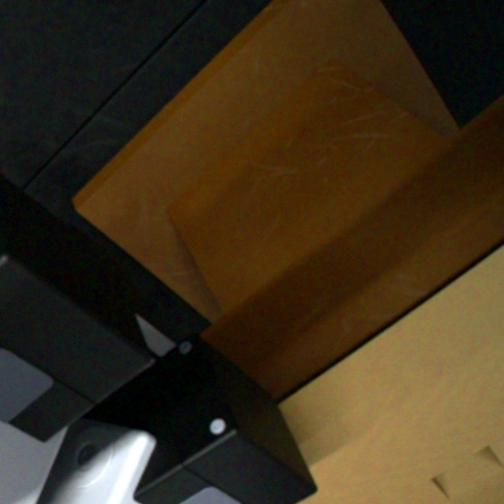

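>>> move(arm1={"joints": {"joint2_rad": 0.7897, "joint4_rad": 1.4239, "joint6_rad": 0.9281}, "min_time_s": 1.5}, arm2={"joints": {"joint2_rad": 0.7005, "joint4_rad": 1.3196, "joint6_rad": 1.1216}, "min_time_s": 1.5}, arm3={"joints": {"joint2_rad": 0.3817, "joint4_rad": 2.1884, "joint6_rad": 0.5716}, "min_time_s": 1.5}, arm4={"joints": {"joint2_rad": 0.2916, "joint4_rad": 2.1203, "joint6_rad": 0.7298}, "min_time_s": 1.5})

>>> move(arm1={"joints": {"joint2_rad": 0.7969, "joint4_rad": 1.428, "joint6_rad": 0.9167}, "min_time_s": 1.5}, arm2={"joints": {"joint2_rad": 0.7057, "joint4_rad": 1.3268, "joint6_rad": 1.1091}, "min_time_s": 1.5}, arm3={"joints": {"joint2_rad": 0.394, "joint4_rad": 2.1942, "joint6_rad": 0.5534}, "min_time_s": 1.5}, arm4={"joints": {"joint2_rad": 0.302, "joint4_rad": 2.1278, "joint6_rad": 0.7118}, "min_time_s": 1.5}, cameras=["arm1_cam_wrist", "arm3_cam_wrist", "cam_high"])

>>> zoom_image(camera="arm1_cam_wrist", region=[420, 0, 672, 252])

Scene clock: 733.40 s.
Joint torques (N m): arm1=[3.06 -22.38 1.54 -7.78 0.46 -0.09 -0.14] | arm2=[-0.7 -22.7 -0.14 -7.6 -0.27 0.54 -0.51] | arm3=[-3.04 -15.25 -1.95 -5.28 -0.82 -0.01 0.57] | arm4=[4.62 -14.79 2.73 -6.27 1.88 0.43 -0.95]
Flange force (N): arm1=[5.6 -0.8 3.9] | arm2=[-1.9 4.9 4.3] | arm3=[-7.4 3.6 9.0] | arm4=[9.9 2.8 9.7]
move: arm1 done; arm2 done; arm3 done; arm4 done
Joint velocities: within noise
arm1.joint_positions: joint1_rad=-0.081 joint2_rad=+0.790 joint3_rad=+0.000 joint4_rad=+1.424 joint5_rad=+0.000 joint6_rad=+0.928 joint7_rad=-0.031 hand_index_mcp=-0.441 hand_index_abd=-0.004 hand_index_pip=-0.795 hand_index_dip=+0.021 hand_middle_mcp=-0.425 hand_middle_abd=+0.000 hand_middle_pip=-0.785 hand_middle_dip=+0.032 hand_ring_mcp=-0.428 hand_ring_abd=+0.000 hand_ring_pip=-0.783 hand_ring_dip=+0.038 hand_thumb_cmc=+0.947 hand_thumb_axl=+0.677 hand_thumb_mcp=+0.947 hand_thumb_ipl=+0.899 hand_current_limit=+0.700 hand_speed=-0.600
arm1.joint_status: all done
arm1.hand_state: blocked,goal,blocked,blocked,blocked,goal,blocked,blocked,blocked,goal,blocked,blocked,goal,goal,goal,goal
arm1.index_mcp_current_ma: 27
arm1.index_abd_current_ma: -1
arm1.index_pip_current_ma: 224
arm1.index_dip_current_ma: 15
arm1.middle_mcp_current_ma: 58
arm1.middle_abd_current_ma: 0
arm1.middle_pip_current_ma: 261
arm1.middle_dip_current_ma: 29
arm1.ring_mcp_current_ma: 53
arm1.ring_abd_current_ma: 0
arm1.ring_pip_current_ma: 267
arm1.ring_dip_current_ma: 39
arm1.thumb_cmc_current_ma: 0
arm1.thumb_axl_current_ma: 0
arm1.thumb_mcp_current_ma: -1
arm1.thumb_ipl_current_ma: 0
arm1.hand_goal_index_mcp: -0.470
arm1.hand_goal_index_abd: 0.000
arm1.hand_goal_index_pip: -0.900
arm1.hand_goal_index_dip: 0.000
arm1.hand_goal_middle_mcp: -0.470
arm1.hand_goal_middle_abd: 0.000
arm1.hand_goal_middle_pip: -0.900
arm1.hand_goal_middle_dip: 0.000
arm1.hand_goal_ring_mcp: -0.470
arm1.hand_goal_ring_abd: 0.000
arm1.hand_goal_ring_pip: -0.900
arm1.hand_goal_ring_dip: 0.000
arm1.hand_goal_thumb_cmc: 0.950
arm1.hand_goal_thumb_axl: 0.678
arm1.hand_goal_thumb_mcp: 0.950
arm1.hand_goal_thumb_ipl: 0.900
arm1.hand: x=+0.4499 y=-0.0680 z=+0.9020 quat_wxyz=(-0.005, +1.000, +0.000, +0.001) (m; scene frame)
arm2.joint_positions: joint1_rad=-0.112 joint2_rad=+0.700 joint3_rad=+0.000 joint4_rad=+1.320 joint5_rad=+0.000 joint6_rad=+1.122 joint7_rad=-0.065 hand_index_mcp=-0.424 hand_index_abd=+0.003 hand_index_pip=-0.798 hand_index_dip=+0.022 hand_middle_mcp=-0.418 hand_middle_abd=+0.000 hand_middle_pip=-0.790 hand_middle_dip=+0.032 hand_ring_mcp=-0.418 hand_ring_abd=+0.000 hand_ring_pip=-0.786 hand_ring_dip=+0.024 hand_thumb_cmc=+0.947 hand_thumb_axl=+0.677 hand_thumb_mcp=+0.946 hand_thumb_ipl=+0.899 hand_current_limit=+0.700 hand_speed=-0.600
arm2.joint_status: all done
arm2.hand_state: blocked,goal,blocked,blocked,blocked,goal,blocked,blocked,blocked,goal,blocked,blocked,goal,goal,goal,goal
arm2.index_mcp_current_ma: 67
arm2.index_abd_current_ma: 0
arm2.index_pip_current_ma: 224
arm2.index_dip_current_ma: 17
arm2.middle_mcp_current_ma: 82
arm2.middle_abd_current_ma: 0
arm2.middle_pip_current_ma: 256
arm2.middle_dip_current_ma: 33
arm2.ring_mcp_current_ma: 82
arm2.ring_abd_current_ma: 0
arm2.ring_pip_current_ma: 270
arm2.ring_dip_current_ma: 21
arm2.thumb_cmc_current_ma: -1
arm2.thumb_axl_current_ma: 0
arm2.thumb_mcp_current_ma: -1
arm2.thumb_ipl_current_ma: 0
arm2.hand_goal_index_mcp: -0.470
arm2.hand_goal_index_abd: 0.000
arm2.hand_goal_index_pip: -0.900
arm2.hand_goal_index_dip: 0.000
arm2.hand_goal_middle_mcp: -0.470
arm2.hand_goal_middle_abd: 0.000
arm2.hand_goal_middle_pip: -0.900
arm2.hand_goal_middle_dip: 0.000
arm2.hand_goal_ring_mcp: -0.470
arm2.hand_goal_ring_abd: 0.000
arm2.hand_goal_ring_pip: -0.900
arm2.hand_goal_ring_dip: 0.000
arm2.hand_goal_thumb_cmc: 0.950
arm2.hand_goal_thumb_axl: 0.678
arm2.hand_goal_thumb_mcp: 0.950
arm2.hand_goal_thumb_ipl: 0.900
arm2.hand: x=-0.4918 y=-0.0696 z=+0.9020 quat_wxyz=(+0.001, +1.000, +0.000, -0.001) (m; scene frame)
arm3.joint_positions: joint1_rad=-0.064 joint2_rad=+0.382 joint3_rad=+0.000 joint4_rad=+2.188 joint5_rad=+0.000 joint6_rad=+0.572 joint7_rad=-0.053 hand_index_mcp=-0.433 hand_index_abd=-0.002 hand_index_pip=-0.799 hand_index_dip=+0.032 hand_middle_mcp=-0.423 hand_middle_abd=+0.000 hand_middle_pip=-0.800 hand_middle_dip=+0.071 hand_ring_mcp=-0.417 hand_ring_abd=+0.000 hand_ring_pip=-0.794 hand_ring_dip=+0.039 hand_thumb_cmc=+0.947 hand_thumb_axl=+0.677 hand_thumb_mcp=+0.948 hand_thumb_ipl=+0.899 hand_current_limit=+0.700 hand_speed=-0.600
arm3.joint_status: all done
arm3.hand_state: blocked,goal,blocked,goal,blocked,goal,blocked,blocked,blocked,goal,blocked,goal,goal,goal,goal,goal
arm3.index_mcp_current_ma: 105
arm3.index_abd_current_ma: -1
arm3.index_pip_current_ma: 353
arm3.index_dip_current_ma: 22
arm3.middle_mcp_current_ma: 142
arm3.middle_abd_current_ma: 0
arm3.middle_pip_current_ma: 344
arm3.middle_dip_current_ma: 45
arm3.ring_mcp_current_ma: 164
arm3.ring_abd_current_ma: 0
arm3.ring_pip_current_ma: 375
arm3.ring_dip_current_ma: 40
arm3.thumb_cmc_current_ma: -4
arm3.thumb_axl_current_ma: -1
arm3.thumb_mcp_current_ma: -3
arm3.thumb_ipl_current_ma: -2
arm3.hand_goal_index_mcp: -0.470
arm3.hand_goal_index_abd: 0.000
arm3.hand_goal_index_pip: -0.900
arm3.hand_goal_index_dip: 0.020
arm3.hand_goal_middle_mcp: -0.470
arm3.hand_goal_middle_abd: 0.000
arm3.hand_goal_middle_pip: -0.900
arm3.hand_goal_middle_dip: 0.050
arm3.hand_goal_ring_mcp: -0.470
arm3.hand_goal_ring_abd: 0.000
arm3.hand_goal_ring_pip: -0.900
arm3.hand_goal_ring_dip: 0.020
arm3.hand_goal_thumb_cmc: 0.950
arm3.hand_goal_thumb_axl: 0.678
arm3.hand_goal_thumb_mcp: 0.950
arm3.hand_goal_thumb_ipl: 0.900
arm3.hand: x=-0.4487 y=-0.1575 z=+0.9020 quat_wxyz=(-0.005, +0.000, +1.000, +0.002) (m; scene frame)
arm4.joint_positions: joint1_rad=-0.100 joint2_rad=+0.292 joint3_rad=+0.000 joint4_rad=+2.120 joint5_rad=+0.000 joint6_rad=+0.730 joint7_rad=-0.112 hand_index_mcp=-0.428 hand_index_abd=+0.002 hand_index_pip=-0.799 hand_index_dip=+0.016 hand_middle_mcp=-0.418 hand_middle_abd=+0.000 hand_middle_pip=-0.792 hand_middle_dip=+0.040 hand_ring_mcp=-0.413 hand_ring_abd=+0.000 hand_ring_pip=-0.788 hand_ring_dip=+0.020 hand_thumb_cmc=+0.948 hand_thumb_axl=+0.677 hand_thumb_mcp=+0.947 hand_thumb_ipl=+0.899 hand_current_limit=+0.700 hand_speed=-0.600
arm4.joint_status: all done
arm4.hand_state: blocked,goal,blocked,goal,blocked,goal,blocked,goal,blocked,goal,blocked,blocked,goal,goal,goal,goal
arm4.index_mcp_current_ma: 93
arm4.index_abd_current_ma: 1
arm4.index_pip_current_ma: 299
arm4.index_dip_current_ma: 22
arm4.middle_mcp_current_ma: 126
arm4.middle_abd_current_ma: 0
arm4.middle_pip_current_ma: 329
arm4.middle_dip_current_ma: 30
arm4.ring_mcp_current_ma: 145
arm4.ring_abd_current_ma: 0
arm4.ring_pip_current_ma: 343
arm4.ring_dip_current_ma: 30
arm4.thumb_cmc_current_ma: -1
arm4.thumb_axl_current_ma: 0
arm4.thumb_mcp_current_ma: -3
arm4.thumb_ipl_current_ma: -1
arm4.hand_goal_index_mcp: -0.470
arm4.hand_goal_index_abd: 0.000
arm4.hand_goal_index_pip: -0.900
arm4.hand_goal_index_dip: 0.000
arm4.hand_goal_middle_mcp: -0.470
arm4.hand_goal_middle_abd: 0.000
arm4.hand_goal_middle_pip: -0.900
arm4.hand_goal_middle_dip: 0.020
arm4.hand_goal_ring_mcp: -0.470
arm4.hand_goal_ring_abd: 0.000
arm4.hand_goal_ring_pip: -0.900
arm4.hand_goal_ring_dip: 0.000
arm4.hand_goal_thumb_cmc: 0.950
arm4.hand_goal_thumb_axl: 0.678
arm4.hand_goal_thumb_mcp: 0.950
arm4.hand_goal_thumb_ipl: 0.900
arm4.hand: x=+0.4925 y=-0.1508 z=+0.9018 quat_wxyz=(-0.001, -0.001, +1.000, -0.005) (m; scene frame)
pictures: none

Scene clock: 735.20 s.
Joint torques (N m): arm1=[3.26 -22.19 1.66 -7.6 0.45 -0.03 -0.16] | arm2=[-0.39 -22.93 0.12 -7.68 -0.13 0.54 -0.52] | arm3=[-2.82 -15.18 -1.62 -5.06 -0.74 -0.11 0.58] | arm4=[4.67 -14.94 2.84 -6.19 1.81 0.4 -0.96]
Flange force (N): arm1=[6.0 -0.9 3.6] | arm2=[-1.4 4.6 4.7] | arm3=[-6.8 3.6 8.3] | arm4=[10.1 2.8 10.0]
move: arm1 done; arm2 done; arm3 done; arm4 done
Joint velocities: within noise
arm1.joint_positions: joint1_rad=-0.081 joint2_rad=+0.797 joint3_rad=+0.000 joint4_rad=+1.428 joint5_rad=+0.000 joint6_rad=+0.917 joint7_rad=-0.031 hand_index_mcp=-0.441 hand_index_abd=-0.004 hand_index_pip=-0.795 hand_index_dip=+0.021 hand_middle_mcp=-0.425 hand_middle_abd=+0.000 hand_middle_pip=-0.785 hand_middle_dip=+0.032 hand_ring_mcp=-0.428 hand_ring_abd=+0.000 hand_ring_pip=-0.783 hand_ring_dip=+0.038 hand_thumb_cmc=+0.947 hand_thumb_axl=+0.677 hand_thumb_mcp=+0.947 hand_thumb_ipl=+0.899 hand_current_limit=+0.700 hand_speed=-0.600
arm1.joint_status: all done
arm1.hand_state: blocked,goal,blocked,blocked,blocked,goal,blocked,blocked,blocked,goal,blocked,blocked,goal,goal,goal,goal
arm1.index_mcp_current_ma: 27
arm1.index_abd_current_ma: -1
arm1.index_pip_current_ma: 224
arm1.index_dip_current_ma: 15
arm1.middle_mcp_current_ma: 58
arm1.middle_abd_current_ma: 0
arm1.middle_pip_current_ma: 261
arm1.middle_dip_current_ma: 29
arm1.ring_mcp_current_ma: 53
arm1.ring_abd_current_ma: 0
arm1.ring_pip_current_ma: 267
arm1.ring_dip_current_ma: 39
arm1.thumb_cmc_current_ma: 0
arm1.thumb_axl_current_ma: 0
arm1.thumb_mcp_current_ma: -1
arm1.thumb_ipl_current_ma: 0
arm1.hand_goal_index_mcp: -0.470
arm1.hand_goal_index_abd: 0.000
arm1.hand_goal_index_pip: -0.900
arm1.hand_goal_index_dip: 0.000
arm1.hand_goal_middle_mcp: -0.470
arm1.hand_goal_middle_abd: 0.000
arm1.hand_goal_middle_pip: -0.900
arm1.hand_goal_middle_dip: 0.000
arm1.hand_goal_ring_mcp: -0.470
arm1.hand_goal_ring_abd: 0.000
arm1.hand_goal_ring_pip: -0.900
arm1.hand_goal_ring_dip: 0.000
arm1.hand_goal_thumb_cmc: 0.950
arm1.hand_goal_thumb_axl: 0.678
arm1.hand_goal_thumb_mcp: 0.950
arm1.hand_goal_thumb_ipl: 0.900
arm1.hand: x=+0.4499 y=-0.0679 z=+0.8970 quat_wxyz=(-0.005, +1.000, +0.000, +0.001) (m; scene frame)
arm2.joint_positions: joint1_rad=-0.112 joint2_rad=+0.706 joint3_rad=+0.000 joint4_rad=+1.327 joint5_rad=+0.000 joint6_rad=+1.109 joint7_rad=-0.065 hand_index_mcp=-0.424 hand_index_abd=+0.003 hand_index_pip=-0.798 hand_index_dip=+0.022 hand_middle_mcp=-0.418 hand_middle_abd=+0.000 hand_middle_pip=-0.790 hand_middle_dip=+0.032 hand_ring_mcp=-0.418 hand_ring_abd=+0.000 hand_ring_pip=-0.786 hand_ring_dip=+0.024 hand_thumb_cmc=+0.947 hand_thumb_axl=+0.677 hand_thumb_mcp=+0.946 hand_thumb_ipl=+0.899 hand_current_limit=+0.700 hand_speed=-0.600
arm2.joint_status: all done
arm2.hand_state: blocked,goal,blocked,blocked,blocked,goal,blocked,blocked,blocked,goal,blocked,blocked,goal,goal,goal,goal
arm2.index_mcp_current_ma: 67
arm2.index_abd_current_ma: 0
arm2.index_pip_current_ma: 224
arm2.index_dip_current_ma: 17
arm2.middle_mcp_current_ma: 82
arm2.middle_abd_current_ma: 0
arm2.middle_pip_current_ma: 256
arm2.middle_dip_current_ma: 33
arm2.ring_mcp_current_ma: 82
arm2.ring_abd_current_ma: 0
arm2.ring_pip_current_ma: 270
arm2.ring_dip_current_ma: 21
arm2.thumb_cmc_current_ma: -1
arm2.thumb_axl_current_ma: 0
arm2.thumb_mcp_current_ma: -1
arm2.thumb_ipl_current_ma: 0
arm2.hand_goal_index_mcp: -0.470
arm2.hand_goal_index_abd: 0.000
arm2.hand_goal_index_pip: -0.900
arm2.hand_goal_index_dip: 0.000
arm2.hand_goal_middle_mcp: -0.470
arm2.hand_goal_middle_abd: 0.000
arm2.hand_goal_middle_pip: -0.900
arm2.hand_goal_middle_dip: 0.000
arm2.hand_goal_ring_mcp: -0.470
arm2.hand_goal_ring_abd: 0.000
arm2.hand_goal_ring_pip: -0.900
arm2.hand_goal_ring_dip: 0.000
arm2.hand_goal_thumb_cmc: 0.950
arm2.hand_goal_thumb_axl: 0.678
arm2.hand_goal_thumb_mcp: 0.950
arm2.hand_goal_thumb_ipl: 0.900
arm2.hand: x=-0.4919 y=-0.0696 z=+0.8971 quat_wxyz=(+0.001, +1.000, +0.000, -0.001) (m; scene frame)
arm3.joint_positions: joint1_rad=-0.064 joint2_rad=+0.394 joint3_rad=+0.000 joint4_rad=+2.194 joint5_rad=+0.000 joint6_rad=+0.553 joint7_rad=-0.053 hand_index_mcp=-0.433 hand_index_abd=-0.002 hand_index_pip=-0.799 hand_index_dip=+0.032 hand_middle_mcp=-0.423 hand_middle_abd=+0.000 hand_middle_pip=-0.800 hand_middle_dip=+0.071 hand_ring_mcp=-0.417 hand_ring_abd=+0.000 hand_ring_pip=-0.794 hand_ring_dip=+0.039 hand_thumb_cmc=+0.947 hand_thumb_axl=+0.677 hand_thumb_mcp=+0.948 hand_thumb_ipl=+0.899 hand_current_limit=+0.700 hand_speed=-0.600
arm3.joint_status: all done
arm3.hand_state: blocked,goal,blocked,goal,blocked,goal,blocked,blocked,blocked,goal,blocked,goal,goal,goal,goal,goal
arm3.index_mcp_current_ma: 105
arm3.index_abd_current_ma: -2
arm3.index_pip_current_ma: 352
arm3.index_dip_current_ma: 22
arm3.middle_mcp_current_ma: 142
arm3.middle_abd_current_ma: 0
arm3.middle_pip_current_ma: 344
arm3.middle_dip_current_ma: 45
arm3.ring_mcp_current_ma: 164
arm3.ring_abd_current_ma: 0
arm3.ring_pip_current_ma: 375
arm3.ring_dip_current_ma: 40
arm3.thumb_cmc_current_ma: -4
arm3.thumb_axl_current_ma: -1
arm3.thumb_mcp_current_ma: -3
arm3.thumb_ipl_current_ma: -2
arm3.hand_goal_index_mcp: -0.470
arm3.hand_goal_index_abd: 0.000
arm3.hand_goal_index_pip: -0.900
arm3.hand_goal_index_dip: 0.020
arm3.hand_goal_middle_mcp: -0.470
arm3.hand_goal_middle_abd: 0.000
arm3.hand_goal_middle_pip: -0.900
arm3.hand_goal_middle_dip: 0.050
arm3.hand_goal_ring_mcp: -0.470
arm3.hand_goal_ring_abd: 0.000
arm3.hand_goal_ring_pip: -0.900
arm3.hand_goal_ring_dip: 0.020
arm3.hand_goal_thumb_cmc: 0.950
arm3.hand_goal_thumb_axl: 0.678
arm3.hand_goal_thumb_mcp: 0.950
arm3.hand_goal_thumb_ipl: 0.900
arm3.hand: x=-0.4488 y=-0.1575 z=+0.8970 quat_wxyz=(-0.005, +0.000, +1.000, +0.002) (m; scene frame)
arm4.joint_positions: joint1_rad=-0.100 joint2_rad=+0.302 joint3_rad=+0.000 joint4_rad=+2.128 joint5_rad=+0.000 joint6_rad=+0.712 joint7_rad=-0.112 hand_index_mcp=-0.428 hand_index_abd=+0.002 hand_index_pip=-0.799 hand_index_dip=+0.016 hand_middle_mcp=-0.418 hand_middle_abd=+0.000 hand_middle_pip=-0.792 hand_middle_dip=+0.040 hand_ring_mcp=-0.413 hand_ring_abd=+0.000 hand_ring_pip=-0.788 hand_ring_dip=+0.020 hand_thumb_cmc=+0.948 hand_thumb_axl=+0.677 hand_thumb_mcp=+0.947 hand_thumb_ipl=+0.899 hand_current_limit=+0.700 hand_speed=-0.600
arm4.joint_status: all done
arm4.hand_state: blocked,goal,blocked,goal,blocked,goal,blocked,goal,blocked,goal,blocked,blocked,goal,goal,goal,goal
arm4.index_mcp_current_ma: 93
arm4.index_abd_current_ma: 1
arm4.index_pip_current_ma: 299
arm4.index_dip_current_ma: 22
arm4.middle_mcp_current_ma: 126
arm4.middle_abd_current_ma: 0
arm4.middle_pip_current_ma: 329
arm4.middle_dip_current_ma: 30
arm4.ring_mcp_current_ma: 145
arm4.ring_abd_current_ma: 0
arm4.ring_pip_current_ma: 343
arm4.ring_dip_current_ma: 30
arm4.thumb_cmc_current_ma: -1
arm4.thumb_axl_current_ma: 0
arm4.thumb_mcp_current_ma: -3
arm4.thumb_ipl_current_ma: -1
arm4.hand_goal_index_mcp: -0.470
arm4.hand_goal_index_abd: 0.000
arm4.hand_goal_index_pip: -0.900
arm4.hand_goal_index_dip: 0.000
arm4.hand_goal_middle_mcp: -0.470
arm4.hand_goal_middle_abd: 0.000
arm4.hand_goal_middle_pip: -0.900
arm4.hand_goal_middle_dip: 0.020
arm4.hand_goal_ring_mcp: -0.470
arm4.hand_goal_ring_abd: 0.000
arm4.hand_goal_ring_pip: -0.900
arm4.hand_goal_ring_dip: 0.000
arm4.hand_goal_thumb_cmc: 0.950
arm4.hand_goal_thumb_axl: 0.678
arm4.hand_goal_thumb_mcp: 0.950
arm4.hand_goal_thumb_ipl: 0.900
arm4.hand: x=+0.4925 y=-0.1509 z=+0.8968 quat_wxyz=(-0.001, -0.001, +1.000, -0.005) (m; scene frame)
pictures: arm1_cam_wrist, arm3_cam_wrist, cam_high
Images, in order (width x height): arm1_cam_wrist 672x504, arm3_cam_wrist 672x504, cam_high 504x504.

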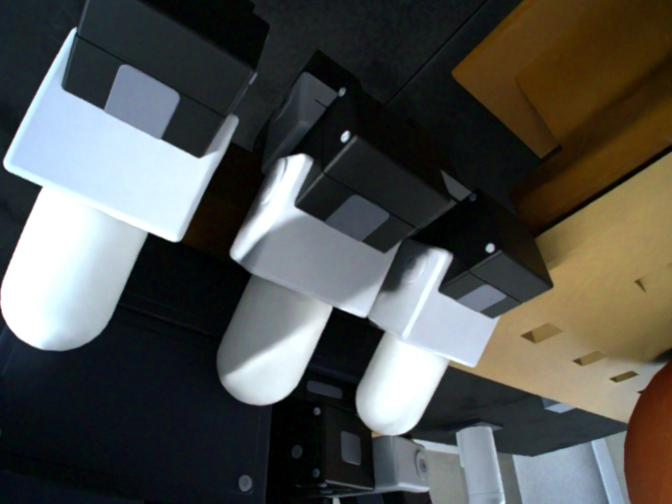

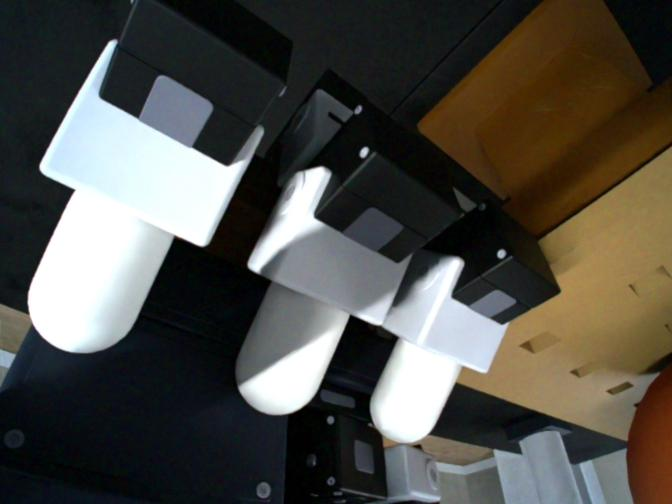

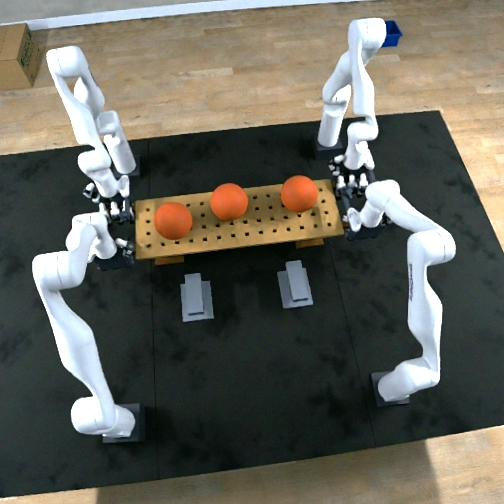

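Scaled by 2.000 from the camera's 672x504 image, which has a finer 960x720 frame.

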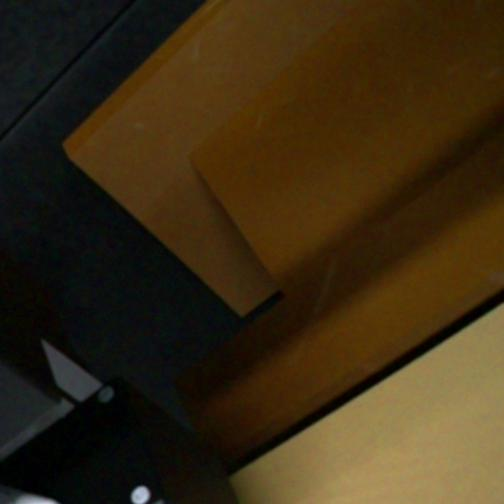

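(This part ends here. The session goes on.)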